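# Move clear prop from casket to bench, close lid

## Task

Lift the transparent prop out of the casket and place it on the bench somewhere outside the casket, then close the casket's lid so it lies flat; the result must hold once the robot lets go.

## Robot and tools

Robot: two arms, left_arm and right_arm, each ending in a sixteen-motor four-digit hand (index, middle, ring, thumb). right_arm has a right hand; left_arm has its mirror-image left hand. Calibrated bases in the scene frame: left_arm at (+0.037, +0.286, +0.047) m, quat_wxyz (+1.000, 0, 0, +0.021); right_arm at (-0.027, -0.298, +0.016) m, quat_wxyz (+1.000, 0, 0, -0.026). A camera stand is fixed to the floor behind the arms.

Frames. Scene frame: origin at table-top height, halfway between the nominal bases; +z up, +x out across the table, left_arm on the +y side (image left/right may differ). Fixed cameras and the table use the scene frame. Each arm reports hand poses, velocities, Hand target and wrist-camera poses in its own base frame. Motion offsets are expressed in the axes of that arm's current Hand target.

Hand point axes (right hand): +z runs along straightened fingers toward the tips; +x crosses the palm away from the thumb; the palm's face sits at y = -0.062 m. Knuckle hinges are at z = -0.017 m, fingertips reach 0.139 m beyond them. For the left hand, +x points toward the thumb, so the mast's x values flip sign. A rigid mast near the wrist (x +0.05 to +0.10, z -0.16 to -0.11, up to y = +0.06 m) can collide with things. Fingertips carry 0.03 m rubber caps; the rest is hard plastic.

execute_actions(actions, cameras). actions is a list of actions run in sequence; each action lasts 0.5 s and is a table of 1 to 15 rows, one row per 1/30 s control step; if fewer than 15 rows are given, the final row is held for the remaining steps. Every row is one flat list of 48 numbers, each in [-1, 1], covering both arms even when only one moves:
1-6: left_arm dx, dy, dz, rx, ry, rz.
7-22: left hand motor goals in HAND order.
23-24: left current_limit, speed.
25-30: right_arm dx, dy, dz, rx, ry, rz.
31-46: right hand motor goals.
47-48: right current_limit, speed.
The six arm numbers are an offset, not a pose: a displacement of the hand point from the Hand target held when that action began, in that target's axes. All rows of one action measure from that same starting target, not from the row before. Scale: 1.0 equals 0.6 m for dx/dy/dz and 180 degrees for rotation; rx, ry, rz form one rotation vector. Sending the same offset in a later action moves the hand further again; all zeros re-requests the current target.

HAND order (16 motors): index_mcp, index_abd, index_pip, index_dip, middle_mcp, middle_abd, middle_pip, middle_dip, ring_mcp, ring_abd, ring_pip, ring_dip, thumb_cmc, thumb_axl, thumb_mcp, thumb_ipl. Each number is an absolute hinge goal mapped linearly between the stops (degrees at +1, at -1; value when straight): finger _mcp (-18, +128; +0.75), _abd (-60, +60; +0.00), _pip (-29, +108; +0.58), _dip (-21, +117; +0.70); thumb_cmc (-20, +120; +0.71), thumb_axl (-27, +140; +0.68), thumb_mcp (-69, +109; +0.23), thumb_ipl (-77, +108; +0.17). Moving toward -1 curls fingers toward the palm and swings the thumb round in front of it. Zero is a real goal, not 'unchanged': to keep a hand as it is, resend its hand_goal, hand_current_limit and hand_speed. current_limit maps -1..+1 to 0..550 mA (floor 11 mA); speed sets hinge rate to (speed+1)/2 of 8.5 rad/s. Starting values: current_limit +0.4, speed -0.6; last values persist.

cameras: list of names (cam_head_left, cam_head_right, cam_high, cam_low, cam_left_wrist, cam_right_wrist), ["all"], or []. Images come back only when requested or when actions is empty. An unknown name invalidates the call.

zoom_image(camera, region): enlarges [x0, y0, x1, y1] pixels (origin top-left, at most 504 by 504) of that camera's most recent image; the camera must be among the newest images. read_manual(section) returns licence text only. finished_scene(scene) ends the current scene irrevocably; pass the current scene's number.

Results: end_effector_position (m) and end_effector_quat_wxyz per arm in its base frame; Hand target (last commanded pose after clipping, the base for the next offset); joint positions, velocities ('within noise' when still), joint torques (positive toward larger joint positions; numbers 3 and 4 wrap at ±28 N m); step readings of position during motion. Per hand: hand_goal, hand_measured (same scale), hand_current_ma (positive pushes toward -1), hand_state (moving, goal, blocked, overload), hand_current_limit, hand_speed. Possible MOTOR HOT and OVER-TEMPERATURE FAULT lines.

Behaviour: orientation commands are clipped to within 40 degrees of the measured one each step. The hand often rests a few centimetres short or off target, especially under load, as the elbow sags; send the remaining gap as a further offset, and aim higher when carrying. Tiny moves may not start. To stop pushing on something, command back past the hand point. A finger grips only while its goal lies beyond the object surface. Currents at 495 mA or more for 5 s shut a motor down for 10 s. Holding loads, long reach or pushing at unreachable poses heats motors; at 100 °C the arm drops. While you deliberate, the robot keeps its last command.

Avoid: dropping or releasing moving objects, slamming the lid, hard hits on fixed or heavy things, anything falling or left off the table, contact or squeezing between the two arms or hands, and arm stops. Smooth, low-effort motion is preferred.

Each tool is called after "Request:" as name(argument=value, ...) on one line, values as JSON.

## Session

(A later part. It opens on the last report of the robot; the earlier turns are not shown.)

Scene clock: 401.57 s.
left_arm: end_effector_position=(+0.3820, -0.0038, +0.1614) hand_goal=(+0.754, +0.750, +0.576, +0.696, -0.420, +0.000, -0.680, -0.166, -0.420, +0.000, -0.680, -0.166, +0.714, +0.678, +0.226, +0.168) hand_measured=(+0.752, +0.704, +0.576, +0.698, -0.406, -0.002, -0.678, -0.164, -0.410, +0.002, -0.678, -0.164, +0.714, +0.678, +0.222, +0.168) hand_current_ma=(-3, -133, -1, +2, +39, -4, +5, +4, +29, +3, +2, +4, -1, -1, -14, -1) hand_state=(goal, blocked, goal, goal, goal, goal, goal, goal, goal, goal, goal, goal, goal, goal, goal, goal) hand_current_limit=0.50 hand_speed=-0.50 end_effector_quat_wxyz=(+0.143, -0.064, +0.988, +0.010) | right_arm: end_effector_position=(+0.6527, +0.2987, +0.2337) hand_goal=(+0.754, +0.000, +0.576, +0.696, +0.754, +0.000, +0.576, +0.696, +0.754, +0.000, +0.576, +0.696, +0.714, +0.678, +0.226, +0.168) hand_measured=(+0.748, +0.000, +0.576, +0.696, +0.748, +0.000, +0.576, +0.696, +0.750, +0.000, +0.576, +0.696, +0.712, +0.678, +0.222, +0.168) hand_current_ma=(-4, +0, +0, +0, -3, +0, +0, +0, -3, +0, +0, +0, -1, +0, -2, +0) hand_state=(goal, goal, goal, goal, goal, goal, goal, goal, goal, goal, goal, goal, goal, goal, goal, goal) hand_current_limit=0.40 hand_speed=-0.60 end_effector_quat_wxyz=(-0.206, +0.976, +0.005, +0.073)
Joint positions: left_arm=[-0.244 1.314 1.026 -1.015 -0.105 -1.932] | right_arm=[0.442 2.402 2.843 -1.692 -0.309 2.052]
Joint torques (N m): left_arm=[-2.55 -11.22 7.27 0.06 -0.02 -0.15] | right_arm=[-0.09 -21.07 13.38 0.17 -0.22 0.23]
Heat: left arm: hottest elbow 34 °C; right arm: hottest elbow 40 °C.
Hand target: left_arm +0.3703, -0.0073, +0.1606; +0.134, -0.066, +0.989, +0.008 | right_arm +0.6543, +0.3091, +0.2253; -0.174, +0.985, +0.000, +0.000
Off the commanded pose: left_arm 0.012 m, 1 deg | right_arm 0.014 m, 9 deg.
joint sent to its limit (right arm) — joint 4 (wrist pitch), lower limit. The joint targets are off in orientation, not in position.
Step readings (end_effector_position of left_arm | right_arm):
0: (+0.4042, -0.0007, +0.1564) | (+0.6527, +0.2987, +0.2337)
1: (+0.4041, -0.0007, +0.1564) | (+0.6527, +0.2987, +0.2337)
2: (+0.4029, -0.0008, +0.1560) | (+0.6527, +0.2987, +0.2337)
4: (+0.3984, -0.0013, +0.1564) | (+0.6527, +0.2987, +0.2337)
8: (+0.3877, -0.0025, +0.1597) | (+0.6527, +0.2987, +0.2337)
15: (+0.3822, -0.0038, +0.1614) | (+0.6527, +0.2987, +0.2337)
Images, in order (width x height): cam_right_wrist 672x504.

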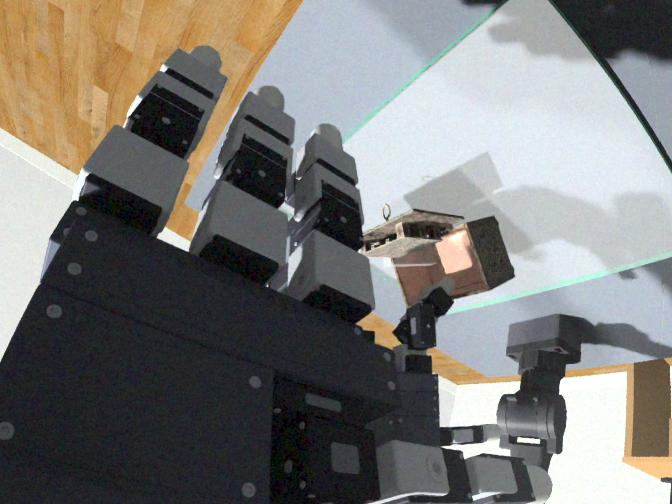

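Request:
execute_actions(actions=[[[0.0355,0,-0.0095,0,0,0,0.754,0.68,0.576,0.696,-0.42,0,-0.68,-0.166,-0.42,0,-0.68,-0.166,0.714,0.678,0.226,0.168,0.5,-0.5,0,0,0,0,0,0,0.754,0,0.576,0.696,0.754,0,0.576,0.696,0.754,0,0.576,0.696,0.714,0.678,0.226,0.168,0.4,-0.6]]], cameras=["cam_right_wrist"])

Request:
zoom_image(camera="cam_right_wrist", region=[355, 160, 515, 320])

Scene clock: 402.80 s.
left_arm: end_effector_position=(+0.3592, -0.0072, +0.1615) hand_goal=(+0.754, +0.680, +0.576, +0.696, -0.420, +0.000, -0.680, -0.166, -0.420, +0.000, -0.680, -0.166, +0.714, +0.678, +0.226, +0.168) hand_measured=(+0.752, +0.640, +0.576, +0.698, -0.406, -0.002, -0.678, -0.164, -0.410, +0.002, -0.678, -0.164, +0.714, +0.678, +0.222, +0.168) hand_current_ma=(-6, -111, -1, +2, +39, -4, +5, +4, +29, +3, +2, +4, +0, -1, -14, -1) hand_state=(goal, blocked, goal, goal, goal, goal, goal, goal, goal, goal, goal, goal, goal, goal, goal, goal) hand_current_limit=0.50 hand_speed=-0.50 end_effector_quat_wxyz=(+0.142, -0.064, +0.988, +0.010) | right_arm: end_effector_position=(+0.6527, +0.2987, +0.2337) hand_goal=(+0.754, +0.000, +0.576, +0.696, +0.754, +0.000, +0.576, +0.696, +0.754, +0.000, +0.576, +0.696, +0.714, +0.678, +0.226, +0.168) hand_measured=(+0.748, +0.000, +0.576, +0.696, +0.748, +0.000, +0.576, +0.696, +0.750, +0.000, +0.576, +0.696, +0.712, +0.678, +0.222, +0.168) hand_current_ma=(-4, +0, +0, +0, -3, +0, +0, +0, -3, +0, +0, +0, -1, +0, -2, +0) hand_state=(goal, goal, goal, goal, goal, goal, goal, goal, goal, goal, goal, goal, goal, goal, goal, goal) hand_current_limit=0.40 hand_speed=-0.60 end_effector_quat_wxyz=(-0.206, +0.976, +0.005, +0.073)
Joint positions: left_arm=[-0.269 1.259 0.978 -1.027 -0.11 -1.955] | right_arm=[0.442 2.402 2.843 -1.692 -0.309 2.052]
Joint torques (N m): left_arm=[-1.9 -10.64 7.16 0.25 -0.03 -0.12] | right_arm=[-0.03 -21.13 13.37 0.18 -0.23 0.22]
Heat: left arm: hottest elbow 34 °C; right arm: hottest elbow 40 °C.
Hand target: left_arm +0.3483, -0.0103, +0.1603; +0.134, -0.066, +0.989, +0.008 | right_arm +0.6543, +0.3091, +0.2253; -0.174, +0.985, +0.000, +0.000
Off the commanded pose: left_arm 0.011 m, 1 deg | right_arm 0.014 m, 9 deg.
joint sent to its limit (right arm) — joint 4 (wrist pitch), lower limit. The joint targets are off in orientation, not in position.
Step readings (end_effector_position of left_arm | right_arm):
0: (+0.3820, -0.0038, +0.1614) | (+0.6527, +0.2987, +0.2337)
1: (+0.3818, -0.0039, +0.1614) | (+0.6527, +0.2987, +0.2337)
2: (+0.3808, -0.0039, +0.1610) | (+0.6527, +0.2987, +0.2337)
4: (+0.3759, -0.0044, +0.1603) | (+0.6527, +0.2987, +0.2337)
8: (+0.3645, -0.0059, +0.1611) | (+0.6527, +0.2987, +0.2337)
15: (+0.3593, -0.0072, +0.1615) | (+0.6527, +0.2987, +0.2337)
Images, in order (width x height): cam_right_wrist 672x504.

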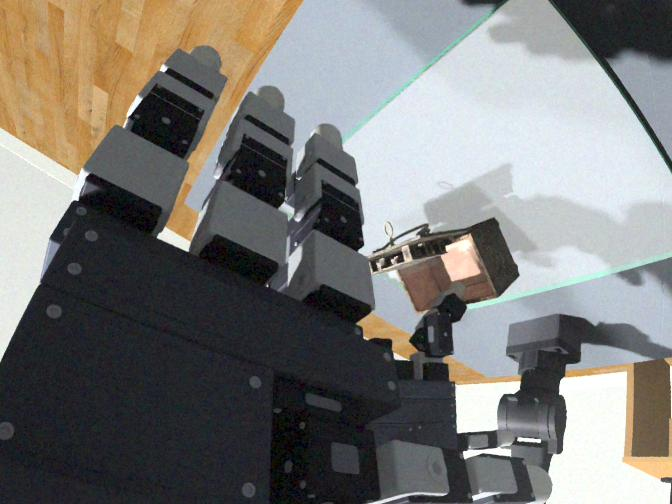

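Scaled by 3.150 from the camera's 672x504 image, which has a finer 960x720 frame.

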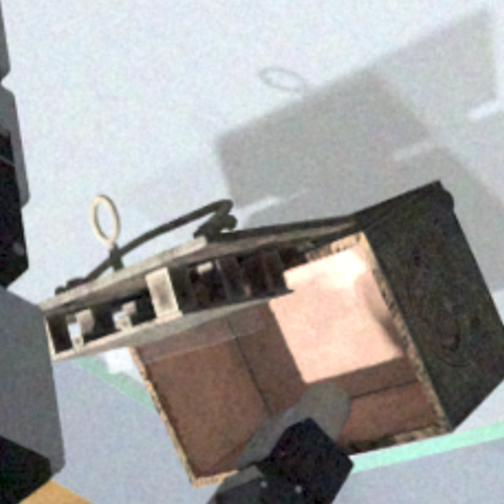

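Request:
execute_actions(actions=[[[0.035,0,-0.0085,0,0,0,0.754,0.61,0.576,0.696,-0.42,0,-0.68,-0.166,-0.42,0,-0.68,-0.166,0.714,0.678,0.226,0.168,0.5,-0.5,0,0,0,0,0,0,0.754,0,0.576,0.696,0.754,0,0.576,0.696,0.754,0,0.576,0.696,0.714,0.678,0.226,0.168,0.4,-0.6]]], cameras=["cam_right_wrist"])

Request:
zoom_image(camera="cam_right_wrist", region=[355, 160, 555, 360])

Scene clock: 404.30 s.
left_arm: end_effector_position=(+0.3366, -0.0107, +0.1609) hand_goal=(+0.754, +0.610, +0.576, +0.696, -0.420, +0.000, -0.680, -0.166, -0.420, +0.000, -0.680, -0.166, +0.714, +0.678, +0.226, +0.168) hand_measured=(+0.750, +0.578, +0.574, +0.696, -0.406, -0.002, -0.678, -0.164, -0.410, +0.002, -0.678, -0.164, +0.714, +0.678, +0.222, +0.168) hand_current_ma=(-8, -86, -2, +1, +39, -4, +5, +4, +29, +3, +2, +4, +0, -1, -14, -1) hand_state=(goal, blocked, goal, goal, goal, goal, goal, goal, goal, goal, goal, goal, goal, goal, goal, goal) hand_current_limit=0.50 hand_speed=-0.50 end_effector_quat_wxyz=(+0.140, -0.064, +0.988, +0.009) | right_arm: end_effector_position=(+0.6527, +0.2987, +0.2337) hand_goal=(+0.754, +0.000, +0.576, +0.696, +0.754, +0.000, +0.576, +0.696, +0.754, +0.000, +0.576, +0.696, +0.714, +0.678, +0.226, +0.168) hand_measured=(+0.748, +0.000, +0.576, +0.696, +0.748, +0.000, +0.576, +0.696, +0.750, +0.000, +0.576, +0.696, +0.712, +0.678, +0.222, +0.168) hand_current_ma=(-4, +0, +0, +0, -3, +0, +0, +0, -3, +0, +0, +0, -1, +0, -2, +0) hand_state=(goal, goal, goal, goal, goal, goal, goal, goal, goal, goal, goal, goal, goal, goal, goal, goal) hand_current_limit=0.40 hand_speed=-0.60 end_effector_quat_wxyz=(-0.206, +0.976, +0.005, +0.073)
Joint positions: left_arm=[-0.296 1.204 0.931 -1.04 -0.116 -1.981] | right_arm=[0.442 2.402 2.843 -1.692 -0.309 2.052]
Joint torques (N m): left_arm=[-1.55 -9.05 7.13 0.12 -0.04 -0.17] | right_arm=[-0.15 -21.13 13.39 0.18 -0.22 0.23]
Heat: left arm: hottest elbow 34 °C; right arm: hottest elbow 40 °C.
Hand target: left_arm +0.3270, -0.0131, +0.1598; +0.135, -0.066, +0.989, +0.008 | right_arm +0.6543, +0.3091, +0.2253; -0.174, +0.985, +0.000, +0.000
Off the commanded pose: left_arm 0.010 m, 1 deg | right_arm 0.014 m, 9 deg.
joint sent to its limit (right arm) — joint 4 (wrist pitch), lower limit. The joint targets are off in orientation, not in position.
Step readings (end_effector_position of left_arm | right_arm):
0: (+0.3591, -0.0072, +0.1615) | (+0.6527, +0.2987, +0.2337)
1: (+0.3590, -0.0071, +0.1615) | (+0.6527, +0.2987, +0.2337)
2: (+0.3580, -0.0072, +0.1611) | (+0.6527, +0.2987, +0.2337)
4: (+0.3533, -0.0078, +0.1605) | (+0.6527, +0.2987, +0.2337)
8: (+0.3417, -0.0092, +0.1607) | (+0.6527, +0.2987, +0.2337)
15: (+0.3367, -0.0107, +0.1609) | (+0.6527, +0.2987, +0.2337)
Images, in order (width x height): cam_right_wrist 672x504.

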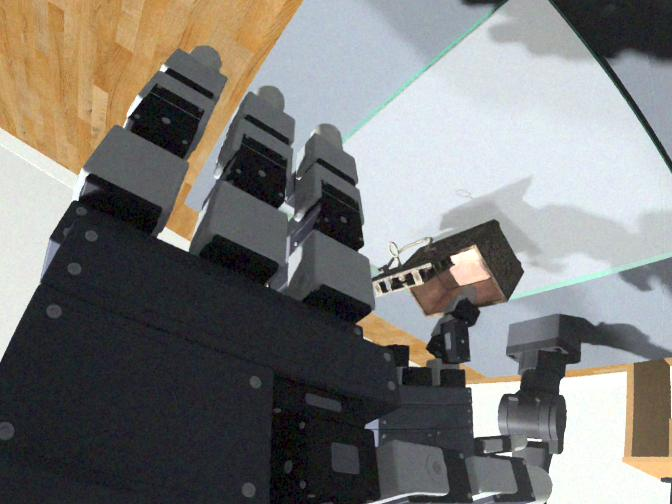

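Scaled by 2.520 from the camera's 672x504 image, which has a finer 960x720 frame.

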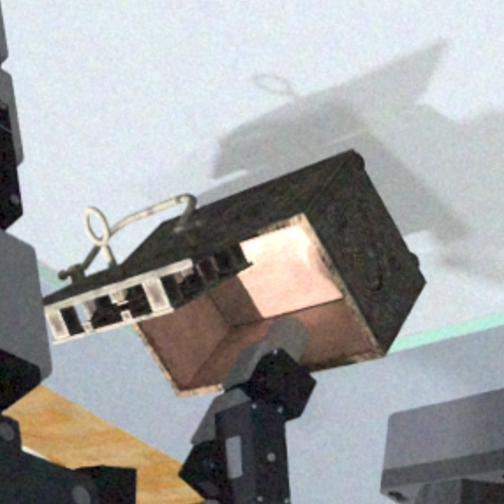

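Request:
execute_actions(actions=[[[0.032,0,-0.001,0,0,0,0.754,0.55,0.576,0.696,-0.42,0,-0.68,-0.166,-0.42,0,-0.68,-0.166,0.714,0.678,0.226,0.168,0.5,-0.5,0,0,0,0,0,0,0.754,0,0.576,0.696,0.754,0,0.576,0.696,0.754,0,0.576,0.696,0.714,0.678,0.226,0.168,0.4,-0.6]]], cameras=["cam_right_wrist"])

Request:
zoom_image(camera="cam_right_wrist", region=[355, 160, 555, 360])

Scene clock: 405.53 s.
left_arm: end_effector_position=(+0.3162, -0.0143, +0.1561) hand_goal=(+0.754, +0.550, +0.576, +0.696, -0.420, +0.000, -0.680, -0.166, -0.420, +0.000, -0.680, -0.166, +0.714, +0.678, +0.226, +0.168) hand_measured=(+0.752, +0.544, +0.574, +0.696, -0.406, -0.002, -0.678, -0.164, -0.410, +0.002, -0.678, -0.164, +0.714, +0.678, +0.222, +0.168) hand_current_ma=(-3, -14, -2, +1, +39, -4, +5, +4, +29, +3, +2, +4, +0, -1, -14, -1) hand_state=(goal, goal, goal, goal, goal, goal, goal, goal, goal, goal, goal, goal, goal, goal, goal, goal) hand_current_limit=0.50 hand_speed=-0.50 end_effector_quat_wxyz=(+0.137, -0.064, +0.988, +0.009) | right_arm: end_effector_position=(+0.6527, +0.2987, +0.2337) hand_goal=(+0.754, +0.000, +0.576, +0.696, +0.754, +0.000, +0.576, +0.696, +0.754, +0.000, +0.576, +0.696, +0.714, +0.678, +0.226, +0.168) hand_measured=(+0.748, +0.000, +0.576, +0.696, +0.748, +0.000, +0.576, +0.696, +0.750, +0.000, +0.576, +0.696, +0.712, +0.678, +0.222, +0.168) hand_current_ma=(-4, +0, +0, +0, -3, +0, +0, +0, -3, +0, +0, +0, -1, +0, -2, +0) hand_state=(goal, goal, goal, goal, goal, goal, goal, goal, goal, goal, goal, goal, goal, goal, goal, goal) hand_current_limit=0.40 hand_speed=-0.60 end_effector_quat_wxyz=(-0.206, +0.976, +0.005, +0.073)
Joint positions: left_arm=[-0.324 1.16 0.885 -1.047 -0.119 -2.009] | right_arm=[0.442 2.402 2.843 -1.692 -0.309 2.052]
Joint torques (N m): left_arm=[-1.03 -8.94 7.24 0.34 -0.11 -0.12] | right_arm=[-0.15 -21.19 13.37 0.17 -0.22 0.22]
Heat: left arm: hottest elbow 34 °C; right arm: hottest elbow 40 °C.
Hand target: left_arm +0.3085, -0.0156, +0.1553; +0.135, -0.065, +0.989, +0.008 | right_arm +0.6543, +0.3091, +0.2253; -0.174, +0.985, +0.000, +0.000
Off the commanded pose: left_arm 0.008 m, 0 deg | right_arm 0.014 m, 9 deg.
joint sent to its limit (right arm) — joint 4 (wrist pitch), lower limit. The joint targets are off in orientation, not in position.
Step readings (end_effector_position of left_arm | right_arm):
0: (+0.3366, -0.0108, +0.1609) | (+0.6527, +0.2987, +0.2337)
1: (+0.3364, -0.0107, +0.1607) | (+0.6527, +0.2987, +0.2337)
2: (+0.3355, -0.0108, +0.1603) | (+0.6527, +0.2987, +0.2337)
4: (+0.3309, -0.0112, +0.1589) | (+0.6527, +0.2987, +0.2337)
8: (+0.3202, -0.0124, +0.1564) | (+0.6527, +0.2987, +0.2337)
15: (+0.3163, -0.0143, +0.1562) | (+0.6527, +0.2987, +0.2337)
Images, in order (width x height): cam_right_wrist 672x504.

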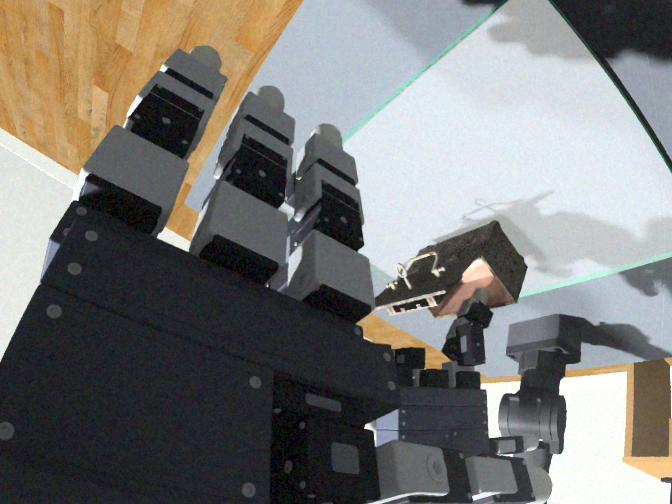

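Scaled by 2.520 from the camera's 672x504 image, which has a finer 960x720 frame.

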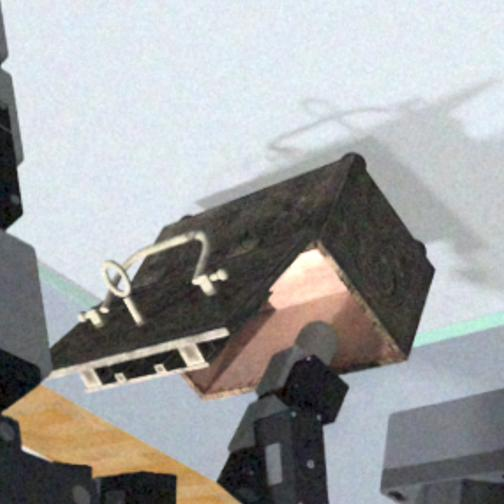

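Request:
execute_actions(actions=[[[0.008,0,0.0,0,0,0,0.754,0.53,0.576,0.696,-0.42,0,-0.68,-0.166,-0.42,0,-0.68,-0.166,0.714,0.678,0.226,0.168,0.5,-0.5,0,0,0,0,0,0,0.754,0,0.576,0.696,0.754,0,0.576,0.696,0.754,0,0.576,0.696,0.714,0.678,0.226,0.168,0.4,-0.6]]], cameras=["cam_low","cam_high","cam_left_wrist"])

Request:
zoom_image(camera="cam_low", region=[480, 200, 560, 280])

Request:
zoom_image(camera="cam_high", region=[480, 170, 580, 270])

Scene clock: 406.97 s.
left_arm: end_effector_position=(+0.3115, -0.0151, +0.1544) hand_goal=(+0.754, +0.530, +0.576, +0.696, -0.420, +0.000, -0.680, -0.166, -0.420, +0.000, -0.680, -0.166, +0.714, +0.678, +0.226, +0.168) hand_measured=(+0.752, +0.524, +0.574, +0.696, -0.406, -0.002, -0.678, -0.164, -0.410, +0.002, -0.678, -0.164, +0.714, +0.678, +0.222, +0.168) hand_current_ma=(-3, -13, -2, +1, +39, -4, +5, +4, +29, +3, +2, +4, +0, -1, -14, -1) hand_state=(goal, goal, goal, goal, goal, goal, goal, goal, goal, goal, goal, goal, goal, goal, goal, goal) hand_current_limit=0.50 hand_speed=-0.50 end_effector_quat_wxyz=(+0.136, -0.064, +0.989, +0.009) | right_arm: end_effector_position=(+0.6527, +0.2987, +0.2337) hand_goal=(+0.754, +0.000, +0.576, +0.696, +0.754, +0.000, +0.576, +0.696, +0.754, +0.000, +0.576, +0.696, +0.714, +0.678, +0.226, +0.168) hand_measured=(+0.748, +0.000, +0.576, +0.696, +0.748, +0.000, +0.576, +0.696, +0.750, +0.000, +0.576, +0.696, +0.712, +0.678, +0.222, +0.168) hand_current_ma=(-4, +0, +0, +0, -3, +0, +0, +0, -3, +0, +0, +0, -1, +0, -2, +0) hand_state=(goal, goal, goal, goal, goal, goal, goal, goal, goal, goal, goal, goal, goal, goal, goal, goal) hand_current_limit=0.40 hand_speed=-0.60 end_effector_quat_wxyz=(-0.206, +0.976, +0.005, +0.073)
Joint positions: left_arm=[-0.331 1.15 0.873 -1.047 -0.12 -2.016] | right_arm=[0.442 2.402 2.843 -1.692 -0.309 2.052]
Joint torques (N m): left_arm=[-1.44 -8.35 7.34 0.51 -0.19 -0.13] | right_arm=[-0.09 -21.19 13.42 0.2 -0.21 0.23]
Heat: left arm: hottest elbow 34 °C; right arm: hottest elbow 40 °C.
Hand target: left_arm +0.3039, -0.0162, +0.1539; +0.134, -0.065, +0.989, +0.008 | right_arm +0.6543, +0.3091, +0.2253; -0.174, +0.985, +0.000, +0.000
Off the commanded pose: left_arm 0.008 m, 0 deg | right_arm 0.014 m, 9 deg.
joint sent to its limit (right arm) — joint 4 (wrist pitch), lower limit. The joint targets are off in orientation, not in position.
Step readings (end_effector_position of left_arm | right_arm):
0: (+0.3161, -0.0144, +0.1561) | (+0.6527, +0.2987, +0.2337)
1: (+0.3161, -0.0144, +0.1561) | (+0.6527, +0.2987, +0.2337)
2: (+0.3159, -0.0145, +0.1559) | (+0.6527, +0.2987, +0.2337)
4: (+0.3150, -0.0146, +0.1557) | (+0.6527, +0.2987, +0.2337)
8: (+0.3124, -0.0145, +0.1549) | (+0.6527, +0.2987, +0.2337)
15: (+0.3115, -0.0151, +0.1544) | (+0.6527, +0.2987, +0.2337)
Images, in order (width x height): cam_high 896x504, cam_low 896x504, cam_left_wrist 672x504.

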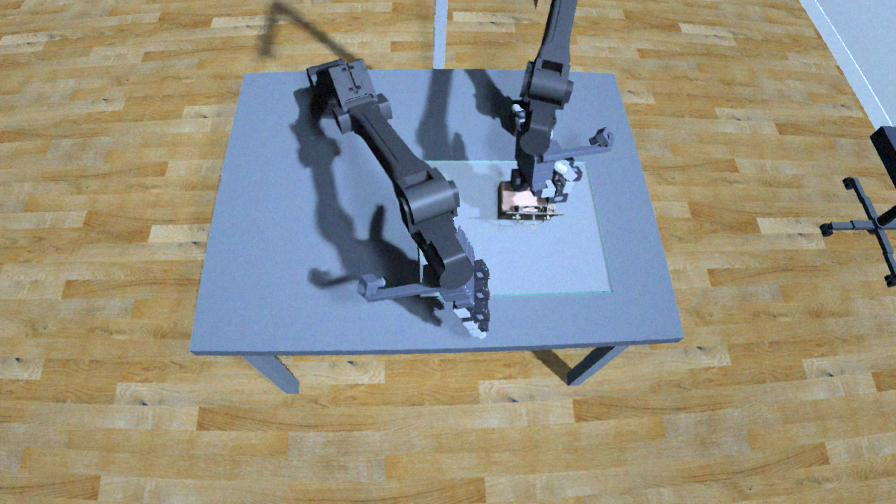

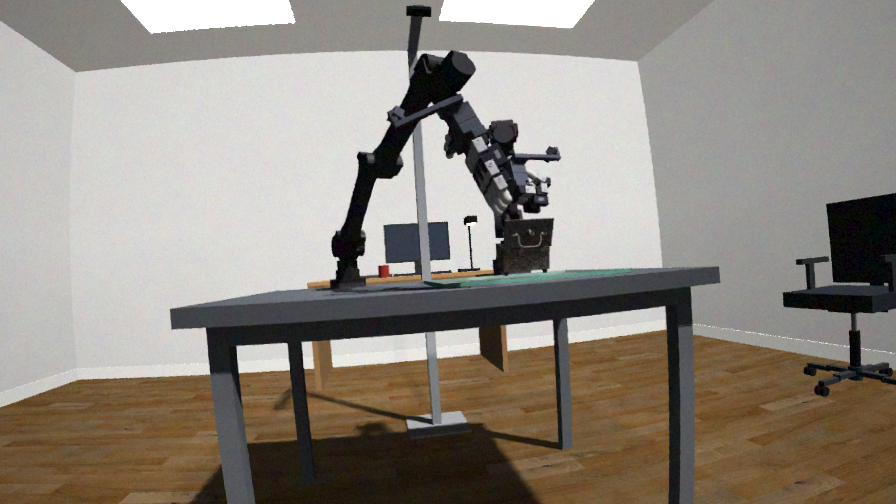

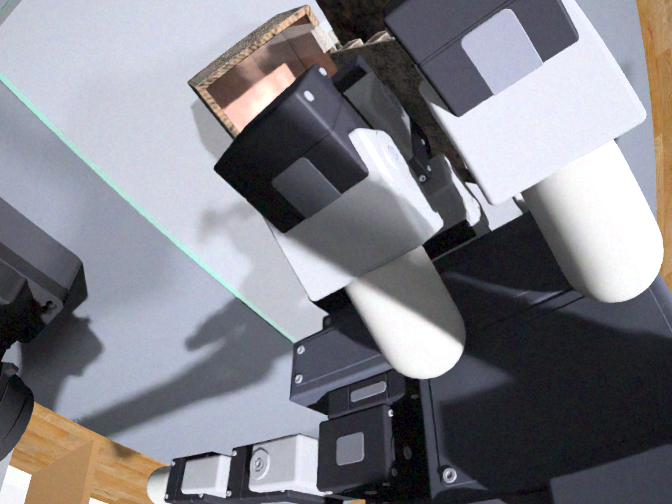

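Scaled by 6.300.

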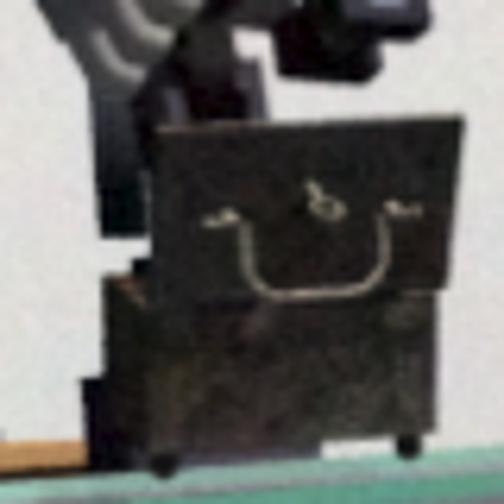

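Scaled by 5.040.

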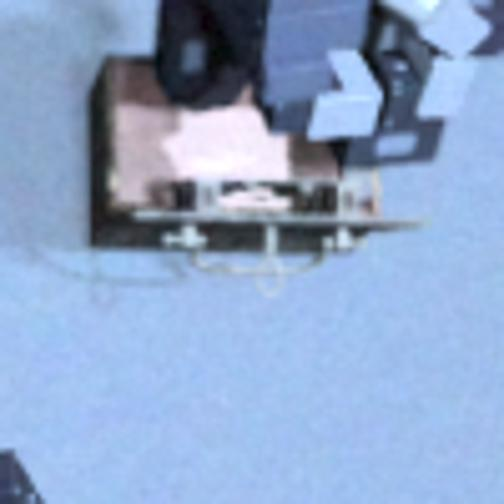

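Request:
execute_actions(actions=[[[-0.0433,0,-0.161,0,0,0,0.754,0.53,0.576,0.696,-0.42,0,-0.68,-0.166,-0.42,0,-0.68,-0.166,0.714,0.678,0.226,0.168,0.5,-0.5,0,0,0,0,0,0,0.754,0,0.576,0.696,0.754,0,0.576,0.696,0.754,0,0.576,0.696,0.714,0.678,0.226,0.168,0.4,-0.6]]], cameras=["cam_high","cam_left_wrist","cam_right_wrist"])

Request:
zoom_image(camera="cam_high", region=[480, 170, 580, 270])

Request:
zoom_image(camera="cam_right_wrist", region=[355, 190, 555, 390])

Scene clock: 408.70 s.
left_arm: end_effector_position=(+0.2931, -0.0086, +0.2392) hand_goal=(+0.754, +0.530, +0.576, +0.696, -0.420, +0.000, -0.680, -0.166, -0.420, +0.000, -0.680, -0.166, +0.714, +0.678, +0.226, +0.168) hand_measured=(+0.756, +0.524, +0.578, +0.698, -0.406, -0.002, -0.678, -0.164, -0.410, +0.002, -0.678, -0.164, +0.714, +0.678, +0.222, +0.168) hand_current_ma=(+3, -13, +5, +3, +39, -4, +5, +4, +29, +3, +2, +4, +0, -1, -14, -1) hand_state=(goal, goal, goal, goal, goal, goal, goal, goal, goal, goal, goal, goal, goal, goal, goal, goal) hand_current_limit=0.50 hand_speed=-0.50 end_effector_quat_wxyz=(+0.123, -0.064, +0.990, +0.016) | right_arm: end_effector_position=(+0.6527, +0.2987, +0.2337) hand_goal=(+0.754, +0.000, +0.576, +0.696, +0.754, +0.000, +0.576, +0.696, +0.754, +0.000, +0.576, +0.696, +0.714, +0.678, +0.226, +0.168) hand_measured=(+0.748, +0.000, +0.576, +0.696, +0.748, +0.000, +0.576, +0.696, +0.750, +0.000, +0.576, +0.696, +0.712, +0.678, +0.222, +0.168) hand_current_ma=(-4, +0, +0, +0, -3, +0, +0, +0, -3, +0, +0, +0, -1, +0, -2, +0) hand_state=(goal, goal, goal, goal, goal, goal, goal, goal, goal, goal, goal, goal, goal, goal, goal, goal) hand_current_limit=0.40 hand_speed=-0.60 end_effector_quat_wxyz=(-0.206, +0.976, +0.005, +0.073)
Joint positions: left_arm=[-0.332 1.08 1.047 -1.322 -0.124 -2.017] | right_arm=[0.442 2.402 2.843 -1.692 -0.309 2.052]
Joint torques (N m): left_arm=[-2.26 -5.54 12.3 0.27 -0.03 -0.09] | right_arm=[-0.09 -21.13 13.38 0.23 -0.23 0.23]
Heat: left arm: hottest elbow 34 °C; right arm: hottest elbow 40 °C.
Hand target: left_arm +0.3031, -0.0162, +0.2540; +0.135, -0.065, +0.989, +0.008 | right_arm +0.6543, +0.3091, +0.2253; -0.174, +0.985, +0.000, +0.000
Off the commanded pose: left_arm 0.019 m, 2 deg | right_arm 0.014 m, 9 deg.
joint sent to its limit (right arm) — joint 4 (wrist pitch), lower limit. The joint targets are off in orientation, not in position.
Step readings (end_effector_position of left_arm | right_arm):
0: (+0.3115, -0.0151, +0.1544) | (+0.6527, +0.2987, +0.2337)
1: (+0.3110, -0.0149, +0.1545) | (+0.6527, +0.2987, +0.2337)
2: (+0.3079, -0.0138, +0.1556) | (+0.6527, +0.2987, +0.2337)
4: (+0.2993, -0.0100, +0.1641) | (+0.6527, +0.2987, +0.2337)
8: (+0.2923, -0.0077, +0.1992) | (+0.6527, +0.2987, +0.2337)
15: (+0.2963, -0.0092, +0.2391) | (+0.6527, +0.2987, +0.2337)
Images, in order (width x height): cam_high 896x504, cam_left_wrist 672x504, cam_right_wrist 672x504.

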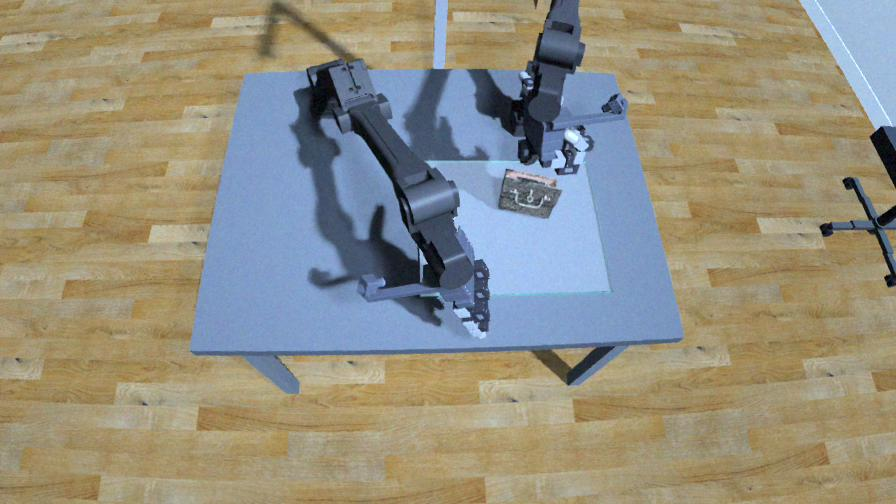

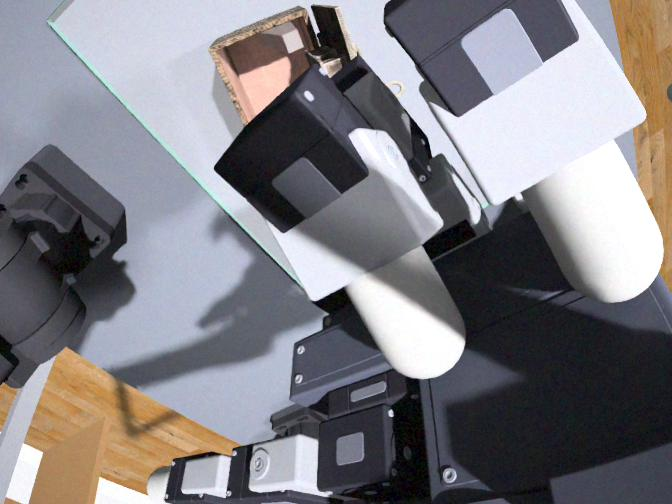

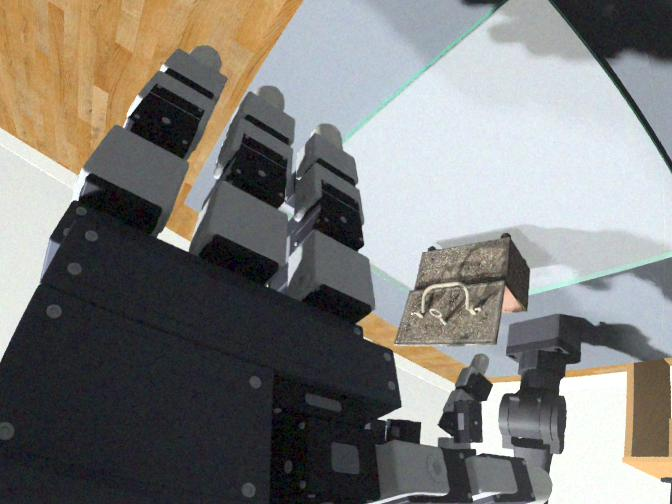

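Scaled by 5.040.

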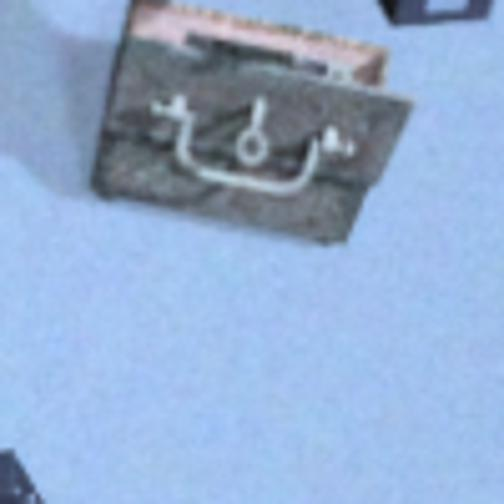

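Scaled by 2.520 from the camera's 672x504 image, which has a finer 960x720 frame.

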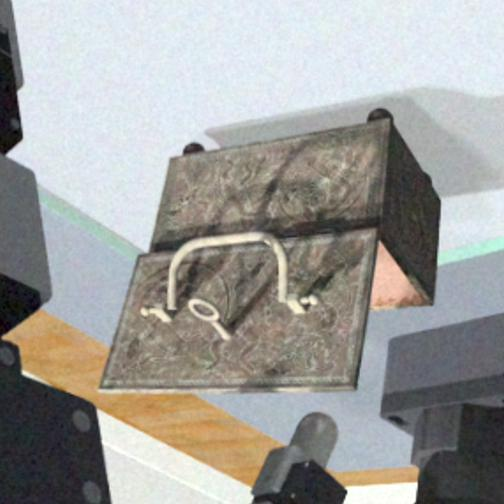

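Request:
zoom_image(camera="cam_left_wrist", region=[195, 0, 375, 140])

Scaled by 2.800 from the camera's 672x504 image, which has a finer 960x720 frame.

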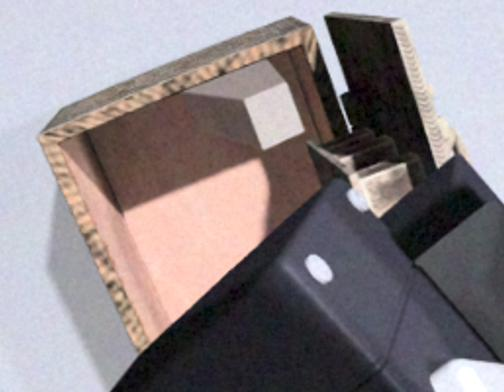

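Request:
execute_actions(actions=[[[-0.013,0,-0.048,0,0.0833,0,0.754,0.1,0.576,0.696,-0.42,0,-0.68,-0.166,-0.42,0,-0.68,-0.166,0.714,0.678,0.226,0.168,0.5,-0.3,0,0,0,0,0,0,0.754,0,0.576,0.696,0.754,0,0.576,0.696,0.754,0,0.576,0.696,0.714,0.678,0.226,0.168,0.4,-0.6]],[[0,0,0,0,0,0.1527,0.754,0.1,0.576,0.696,-0.42,0,-0.68,-0.166,-0.42,0,-0.68,-0.166,0.714,0.678,0.226,0.168,0.5,-0.3,0,0,0,0,0,0,0.754,0,0.576,0.696,0.754,0,0.576,0.696,0.754,0,0.576,0.696,0.714,0.678,0.226,0.168,0.4,-0.6]],[[0,0,0,0,0,0.1527,0.754,0.1,0.576,0.696,-0.42,0,-0.68,-0.166,-0.42,0,-0.68,-0.166,0.714,0.678,0.226,0.168,0.5,-0.3,0,0,0,0,0,0,0.754,0,0.576,0.696,0.754,0,0.576,0.696,0.754,0,0.576,0.696,0.714,0.678,0.226,0.168,0.4,-0.6]]])

Request:
execute_actions(actions=[[[0,0,0,0,0,0.1527,0.754,0.1,0.576,0.696,-0.42,0,-0.68,-0.166,-0.42,0,-0.68,-0.166,0.714,0.678,0.226,0.168,0.5,-0.3,0,0,0,0,0,0,0.754,0,0.576,0.696,0.754,0,0.576,0.696,0.754,0,0.576,0.696,0.714,0.678,0.226,0.168,0.4,-0.6]],[[0,0,0,0,0,0.1527,0.754,0.1,0.576,0.696,-0.42,0,-0.68,-0.166,-0.42,0,-0.68,-0.166,0.714,0.678,0.226,0.168,0.5,-0.3,0,0,0,0,0,0,0.754,0,0.576,0.696,0.754,0,0.576,0.696,0.754,0,0.576,0.696,0.714,0.678,0.226,0.168,0.4,-0.6]]], cameras=["cam_left_wrist","cam_high","cam_right_wrist"])

Scene clock: 417.17 s.
left_arm: end_effector_position=(+0.3073, -0.0202, +0.2877) hand_goal=(+0.754, +0.100, +0.576, +0.696, -0.420, +0.000, -0.680, -0.166, -0.420, +0.000, -0.680, -0.166, +0.714, +0.678, +0.226, +0.168) hand_measured=(+0.754, +0.102, +0.578, +0.698, -0.406, -0.002, -0.678, -0.164, -0.410, +0.002, -0.678, -0.164, +0.714, +0.678, +0.222, +0.168) hand_current_ma=(+0, +3, +5, +3, +39, -4, +5, +4, +29, +3, +2, +4, +0, -1, -14, -1) hand_state=(goal, goal, goal, goal, goal, goal, goal, goal, goal, goal, goal, goal, goal, goal, goal, goal) hand_current_limit=0.50 hand_speed=-0.30 end_effector_quat_wxyz=(+0.011, +0.399, +0.917, +0.004) | right_arm: end_effector_position=(+0.6527, +0.2987, +0.2337) hand_goal=(+0.754, +0.000, +0.576, +0.696, +0.754, +0.000, +0.576, +0.696, +0.754, +0.000, +0.576, +0.696, +0.714, +0.678, +0.226, +0.168) hand_measured=(+0.748, +0.000, +0.576, +0.696, +0.748, +0.000, +0.576, +0.696, +0.750, +0.000, +0.576, +0.696, +0.712, +0.678, +0.222, +0.168) hand_current_ma=(-4, +0, +0, +0, -3, +0, +0, +0, -3, +0, +0, +0, -1, +0, -2, +0) hand_state=(goal, goal, goal, goal, goal, goal, goal, goal, goal, goal, goal, goal, goal, goal, goal, goal) hand_current_limit=0.40 hand_speed=-0.60 end_effector_quat_wxyz=(-0.206, +0.976, +0.005, +0.073)
Joint positions: left_arm=[-0.352 1.049 1.158 -1.657 -0.008 -1.103] | right_arm=[0.442 2.402 2.843 -1.692 -0.309 2.052]
Joint torques (N m): left_arm=[-0.09 -6.18 7.01 -0.05 0.01 0.1] | right_arm=[-0.21 -21.19 13.34 0.16 -0.22 0.23]
Heat: left arm: hottest elbow 35 °C; right arm: hottest elbow 40 °C.
Hand target: left_arm +0.3030, -0.0161, +0.2837; +0.004, +0.402, +0.916, +0.002 | right_arm +0.6543, +0.3091, +0.2253; -0.174, +0.985, +0.000, +0.000
Off the commanded pose: left_arm 0.007 m, 1 deg | right_arm 0.014 m, 9 deg.
joint sent to its limit (right arm) — joint 4 (wrist pitch), lower limit. The joint targets are off in orientation, not in position.
Step readings (end_effector_position of left_arm | right_arm):
0: (+0.2931, -0.0086, +0.2392) | (+0.6527, +0.2987, +0.2337)
1: (+0.2927, -0.0090, +0.2393) | (+0.6527, +0.2987, +0.2337)
2: (+0.2897, -0.0104, +0.2404) | (+0.6527, +0.2987, +0.2337)
4: (+0.2837, -0.0145, +0.2483) | (+0.6527, +0.2987, +0.2337)
8: (+0.2923, -0.0176, +0.2664) | (+0.6527, +0.2987, +0.2337)
15: (+0.2896, -0.0145, +0.2692) | (+0.6527, +0.2987, +0.2337)
16: (+0.2893, -0.0142, +0.2693) | (+0.6527, +0.2987, +0.2337)
17: (+0.2904, -0.0135, +0.2696) | (+0.6527, +0.2987, +0.2337)
19: (+0.2948, -0.0128, +0.2712) | (+0.6527, +0.2987, +0.2337)
23: (+0.3014, -0.0203, +0.2775) | (+0.6527, +0.2987, +0.2337)
30: (+0.3045, -0.0211, +0.2888) | (+0.6527, +0.2987, +0.2337)
31: (+0.3050, -0.0210, +0.2888) | (+0.6527, +0.2987, +0.2337)
32: (+0.3058, -0.0204, +0.2880) | (+0.6527, +0.2987, +0.2337)
34: (+0.3049, -0.0180, +0.2836) | (+0.6527, +0.2987, +0.2337)
38: (+0.2987, -0.0163, +0.2792) | (+0.6527, +0.2987, +0.2337)
45: (+0.3023, -0.0195, +0.2880) | (+0.6527, +0.2987, +0.2337)

Scene clock: 419.00 s.
left_arm: end_effector_position=(+0.3034, -0.0174, +0.2863) hand_goal=(+0.754, +0.100, +0.576, +0.696, -0.420, +0.000, -0.680, -0.166, -0.420, +0.000, -0.680, -0.166, +0.714, +0.678, +0.226, +0.168) hand_measured=(+0.754, +0.102, +0.578, +0.698, -0.406, -0.002, -0.678, -0.164, -0.410, +0.002, -0.678, -0.164, +0.714, +0.678, +0.222, +0.168) hand_current_ma=(+0, +3, +4, +3, +39, -4, +5, +4, +29, +3, +2, +4, +0, -1, -14, -1) hand_state=(goal, goal, goal, goal, goal, goal, goal, goal, goal, goal, goal, goal, goal, goal, goal, goal) hand_current_limit=0.50 hand_speed=-0.30 end_effector_quat_wxyz=(+0.015, +0.774, +0.633, +0.021) | right_arm: end_effector_position=(+0.6527, +0.2987, +0.2337) hand_goal=(+0.754, +0.000, +0.576, +0.696, +0.754, +0.000, +0.576, +0.696, +0.754, +0.000, +0.576, +0.696, +0.714, +0.678, +0.226, +0.168) hand_measured=(+0.748, +0.000, +0.576, +0.696, +0.748, +0.000, +0.576, +0.696, +0.750, +0.000, +0.576, +0.696, +0.712, +0.678, +0.222, +0.168) hand_current_ma=(-4, +0, +0, +0, -3, +0, +0, +0, -3, +0, +0, +0, -1, +0, -2, +0) hand_state=(goal, goal, goal, goal, goal, goal, goal, goal, goal, goal, goal, goal, goal, goal, goal, goal) hand_current_limit=0.40 hand_speed=-0.60 end_effector_quat_wxyz=(-0.206, +0.976, +0.005, +0.073)
Joint positions: left_arm=[-0.111 0.865 1.039 -1.693 -0.01 0.089] | right_arm=[0.442 2.402 2.843 -1.692 -0.309 2.052]
Joint torques (N m): left_arm=[-0.56 -2.49 8.27 0.35 0.12 0.02] | right_arm=[-0.15 -21.07 13.38 0.17 -0.21 0.24]
Heat: left arm: hottest elbow 35 °C; right arm: hottest elbow 40 °C.
Hand target: left_arm +0.3030, -0.0162, +0.2839; +0.003, +0.779, +0.627, +0.003 | right_arm +0.6543, +0.3091, +0.2253; -0.174, +0.985, +0.000, +0.000
Off the commanded pose: left_arm 0.003 m, 3 deg | right_arm 0.014 m, 9 deg.
joint sent to its limit (left arm) — joint 4 (wrist pitch), lower limit. The joint targets still meet the commanded pose.
joint sent to its limit (right arm) — joint 4 (wrist pitch), lower limit. The joint targets are off in orientation, not in position.
Step readings (end_effector_position of left_arm | right_arm):
0: (+0.3073, -0.0202, +0.2877) | (+0.6527, +0.2987, +0.2337)
1: (+0.3073, -0.0203, +0.2875) | (+0.6527, +0.2987, +0.2337)
2: (+0.3080, -0.0204, +0.2868) | (+0.6527, +0.2987, +0.2337)
4: (+0.3065, -0.0194, +0.2833) | (+0.6527, +0.2987, +0.2337)
8: (+0.2989, -0.0173, +0.2808) | (+0.6527, +0.2987, +0.2337)
15: (+0.3024, -0.0156, +0.2881) | (+0.6527, +0.2987, +0.2337)
16: (+0.3032, -0.0157, +0.2879) | (+0.6527, +0.2987, +0.2337)
17: (+0.3046, -0.0157, +0.2873) | (+0.6527, +0.2987, +0.2337)
19: (+0.3048, -0.0142, +0.2844) | (+0.6527, +0.2987, +0.2337)
23: (+0.3002, -0.0112, +0.2827) | (+0.6527, +0.2987, +0.2337)
30: (+0.3020, -0.0118, +0.2866) | (+0.6527, +0.2987, +0.2337)
Images, in order (width x height): cam_high 896x504, cam_left_wrist 672x504, cam_right_wrist 672x504.

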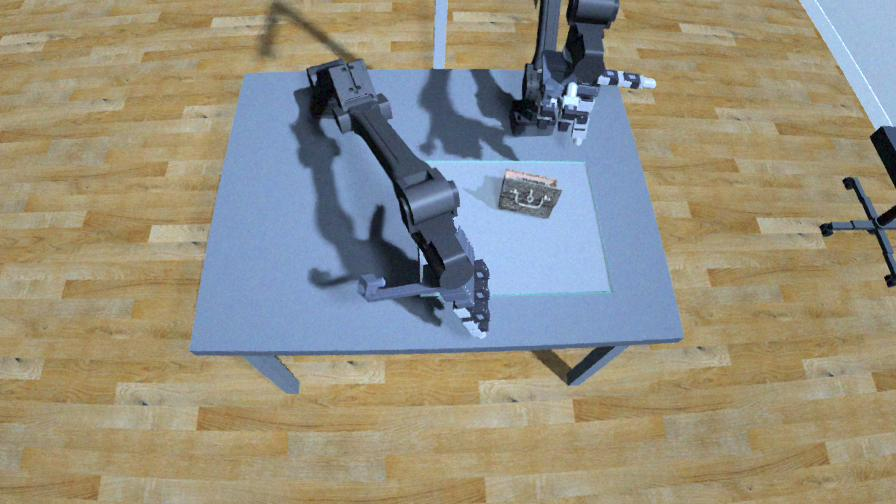

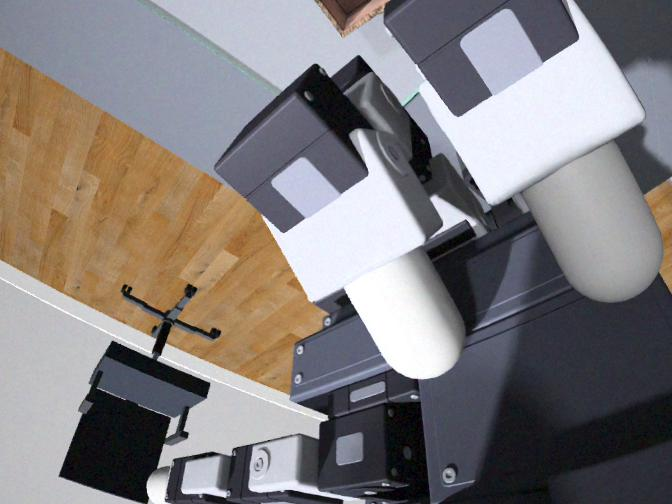

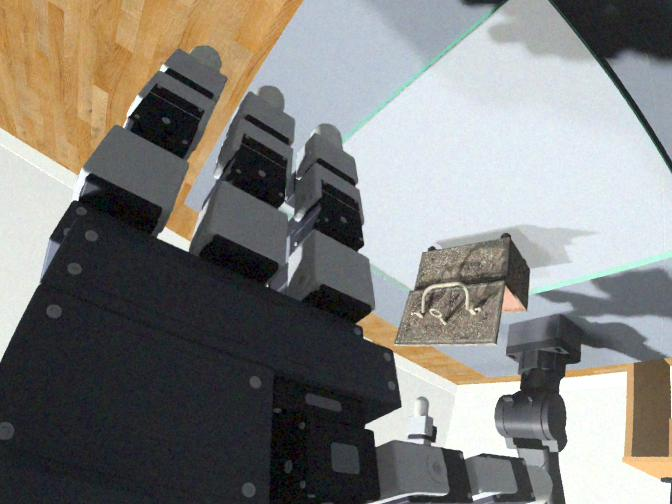

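Request:
zoom_image(camera="cam_high", region=[490, 155, 570, 235])

Request:
zoom_image(camera="cam_right_wrist", region=[385, 210, 545, 370])

Scaled by 6.300.

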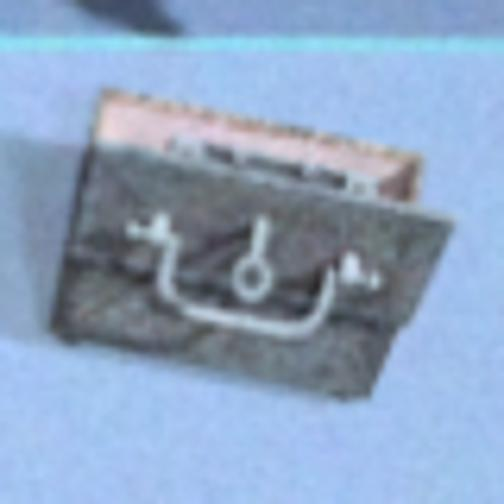

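Scaled by 3.150 from the camera's 672x504 image, which has a finer 960x720 frame.

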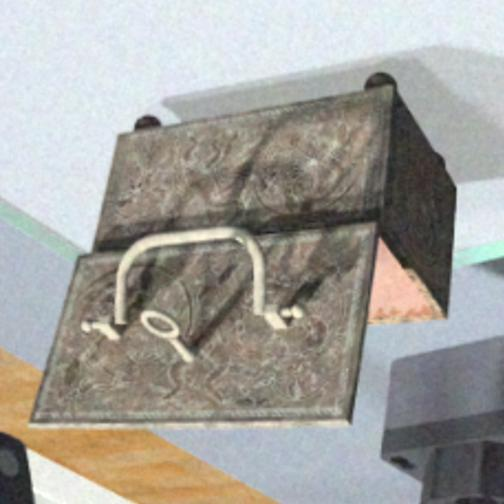

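Request:
execute_actions(actions=[[[0,0,0,0,0,0,0.754,0.1,0.576,0.696,0.754,-0.1,0.576,0.696,-0.42,0,-0.68,-0.166,0.714,0.678,0.226,0.168,0.5,0,0,0,0,0,0,0,0.754,0,0.576,0.696,0.754,0,0.576,0.696,0.754,0,0.576,0.696,0.714,0.678,0.226,0.168,0.4,-0.6]],[[-0.0173,0.0598,0.0367,-0.111,0,0,0.754,0.1,0.576,0.696,0.754,-0.1,0.576,0.696,-0.42,0,-0.68,-0.166,0.714,0.678,0.226,0.168,0.5,0,0,0,0,0,0,0,0.754,0,0.576,0.696,0.754,0,0.576,0.696,0.754,0,0.576,0.696,0.714,0.678,0.226,0.168,0.4,-0.6]]], cameras=["cam_left_wrist","cam_high","cam_right_wrist"])

Request:
zoom_image(camera="cam_left_wrist", region=[280, 0, 480, 200])

Scene clock: 422.23 s.
left_arm: end_effector_position=(+0.3378, -0.0324, +0.2636) hand_goal=(+0.754, +0.100, +0.576, +0.696, +0.754, -0.100, +0.576, +0.696, -0.420, +0.000, -0.680, -0.166, +0.714, +0.678, +0.226, +0.168) hand_measured=(+0.756, +0.102, +0.578, +0.698, +0.754, -0.096, +0.574, +0.694, -0.410, +0.002, -0.678, -0.164, +0.714, +0.678, +0.222, +0.168) hand_current_ma=(+2, +3, +4, +3, +1, +6, -3, -4, +29, +3, +2, +4, +1, -1, -14, -1) hand_state=(goal, goal, goal, goal, goal, goal, goal, goal, goal, goal, goal, goal, goal, goal, goal, goal) hand_current_limit=0.50 hand_speed=0.00 end_effector_quat_wxyz=(+0.134, +0.769, +0.616, +0.108) | right_arm: end_effector_position=(+0.6527, +0.2987, +0.2337) hand_goal=(+0.754, +0.000, +0.576, +0.696, +0.754, +0.000, +0.576, +0.696, +0.754, +0.000, +0.576, +0.696, +0.714, +0.678, +0.226, +0.168) hand_measured=(+0.748, +0.000, +0.576, +0.696, +0.748, +0.000, +0.576, +0.696, +0.750, +0.000, +0.576, +0.696, +0.712, +0.678, +0.222, +0.168) hand_current_ma=(-4, +0, +0, +0, -3, +0, +0, +0, -3, +0, +0, +0, -1, +0, -2, +0) hand_state=(goal, goal, goal, goal, goal, goal, goal, goal, goal, goal, goal, goal, goal, goal, goal, goal) hand_current_limit=0.40 hand_speed=-0.60 end_effector_quat_wxyz=(-0.206, +0.976, +0.005, +0.073)
Joint positions: left_arm=[-0.122 0.756 0.829 -1.299 0.031 0.091] | right_arm=[0.442 2.402 2.843 -1.692 -0.309 2.052]
Joint torques (N m): left_arm=[-1.9 -3.02 7.92 1.46 -0.01 -0.07] | right_arm=[-0.15 -21.19 13.33 0.18 -0.22 0.23]
Heat: left arm: hottest elbow 35 °C; right arm: hottest elbow 40 °C.
Hand target: left_arm +0.3360, -0.0340, +0.2621; +0.138, +0.767, +0.617, +0.112 | right_arm +0.6543, +0.3091, +0.2253; -0.174, +0.985, +0.000, +0.000
Off the commanded pose: left_arm 0.003 m, 1 deg | right_arm 0.014 m, 9 deg.
joint sent to its limit (right arm) — joint 4 (wrist pitch), lower limit. The joint targets are off in orientation, not in position.
Step readings (end_effector_position of left_arm | right_arm):
0: (+0.3034, -0.0175, +0.2863) | (+0.6527, +0.2987, +0.2337)
1: (+0.3034, -0.0175, +0.2863) | (+0.6527, +0.2987, +0.2337)
2: (+0.3034, -0.0175, +0.2863) | (+0.6527, +0.2987, +0.2337)
4: (+0.3034, -0.0176, +0.2863) | (+0.6527, +0.2987, +0.2337)
8: (+0.3035, -0.0173, +0.2863) | (+0.6527, +0.2987, +0.2337)
15: (+0.3034, -0.0175, +0.2862) | (+0.6527, +0.2987, +0.2337)
16: (+0.3037, -0.0178, +0.2860) | (+0.6527, +0.2987, +0.2337)
17: (+0.3070, -0.0191, +0.2849) | (+0.6527, +0.2987, +0.2337)
19: (+0.3188, -0.0235, +0.2793) | (+0.6527, +0.2987, +0.2337)
23: (+0.3273, -0.0289, +0.2633) | (+0.6527, +0.2987, +0.2337)
30: (+0.3358, -0.0324, +0.2638) | (+0.6527, +0.2987, +0.2337)
Images, in order (width x height): cam_high 896x504, cam_left_wrist 672x504, cam_right_wrist 672x504.

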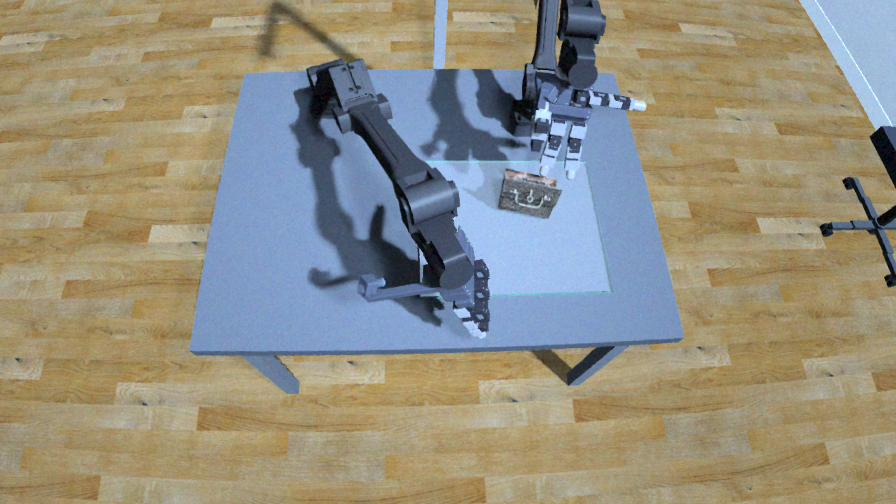

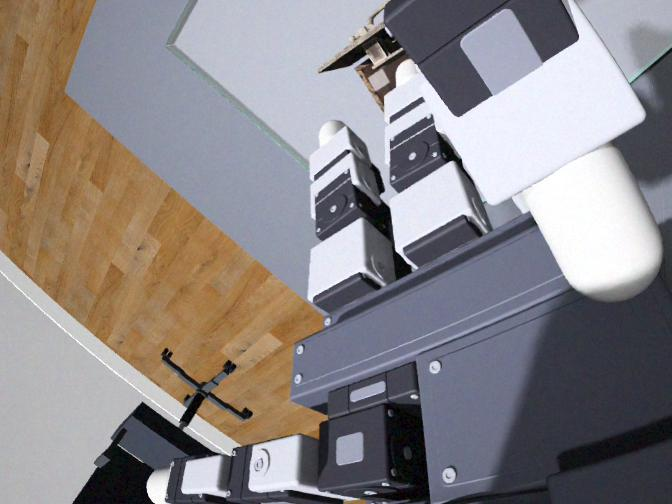

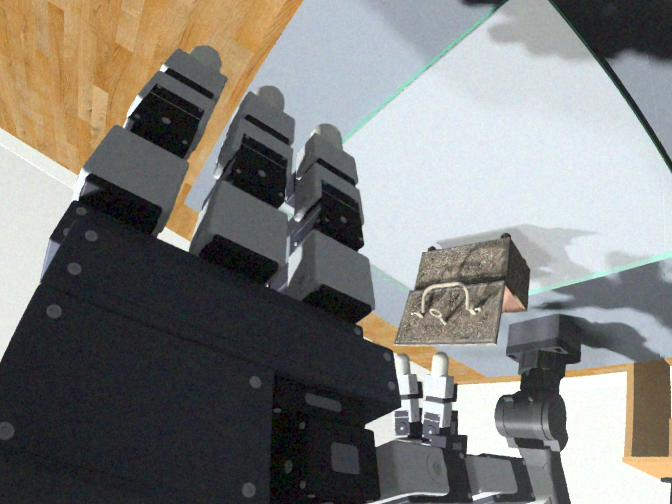

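Scaled by 2.520 from the camera's 672x504 image, which has a finer 960x720 frame.

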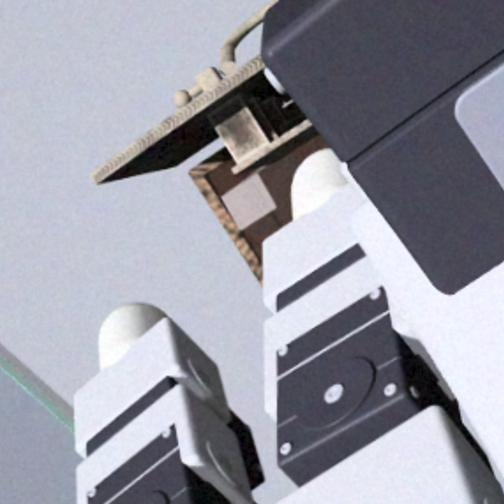

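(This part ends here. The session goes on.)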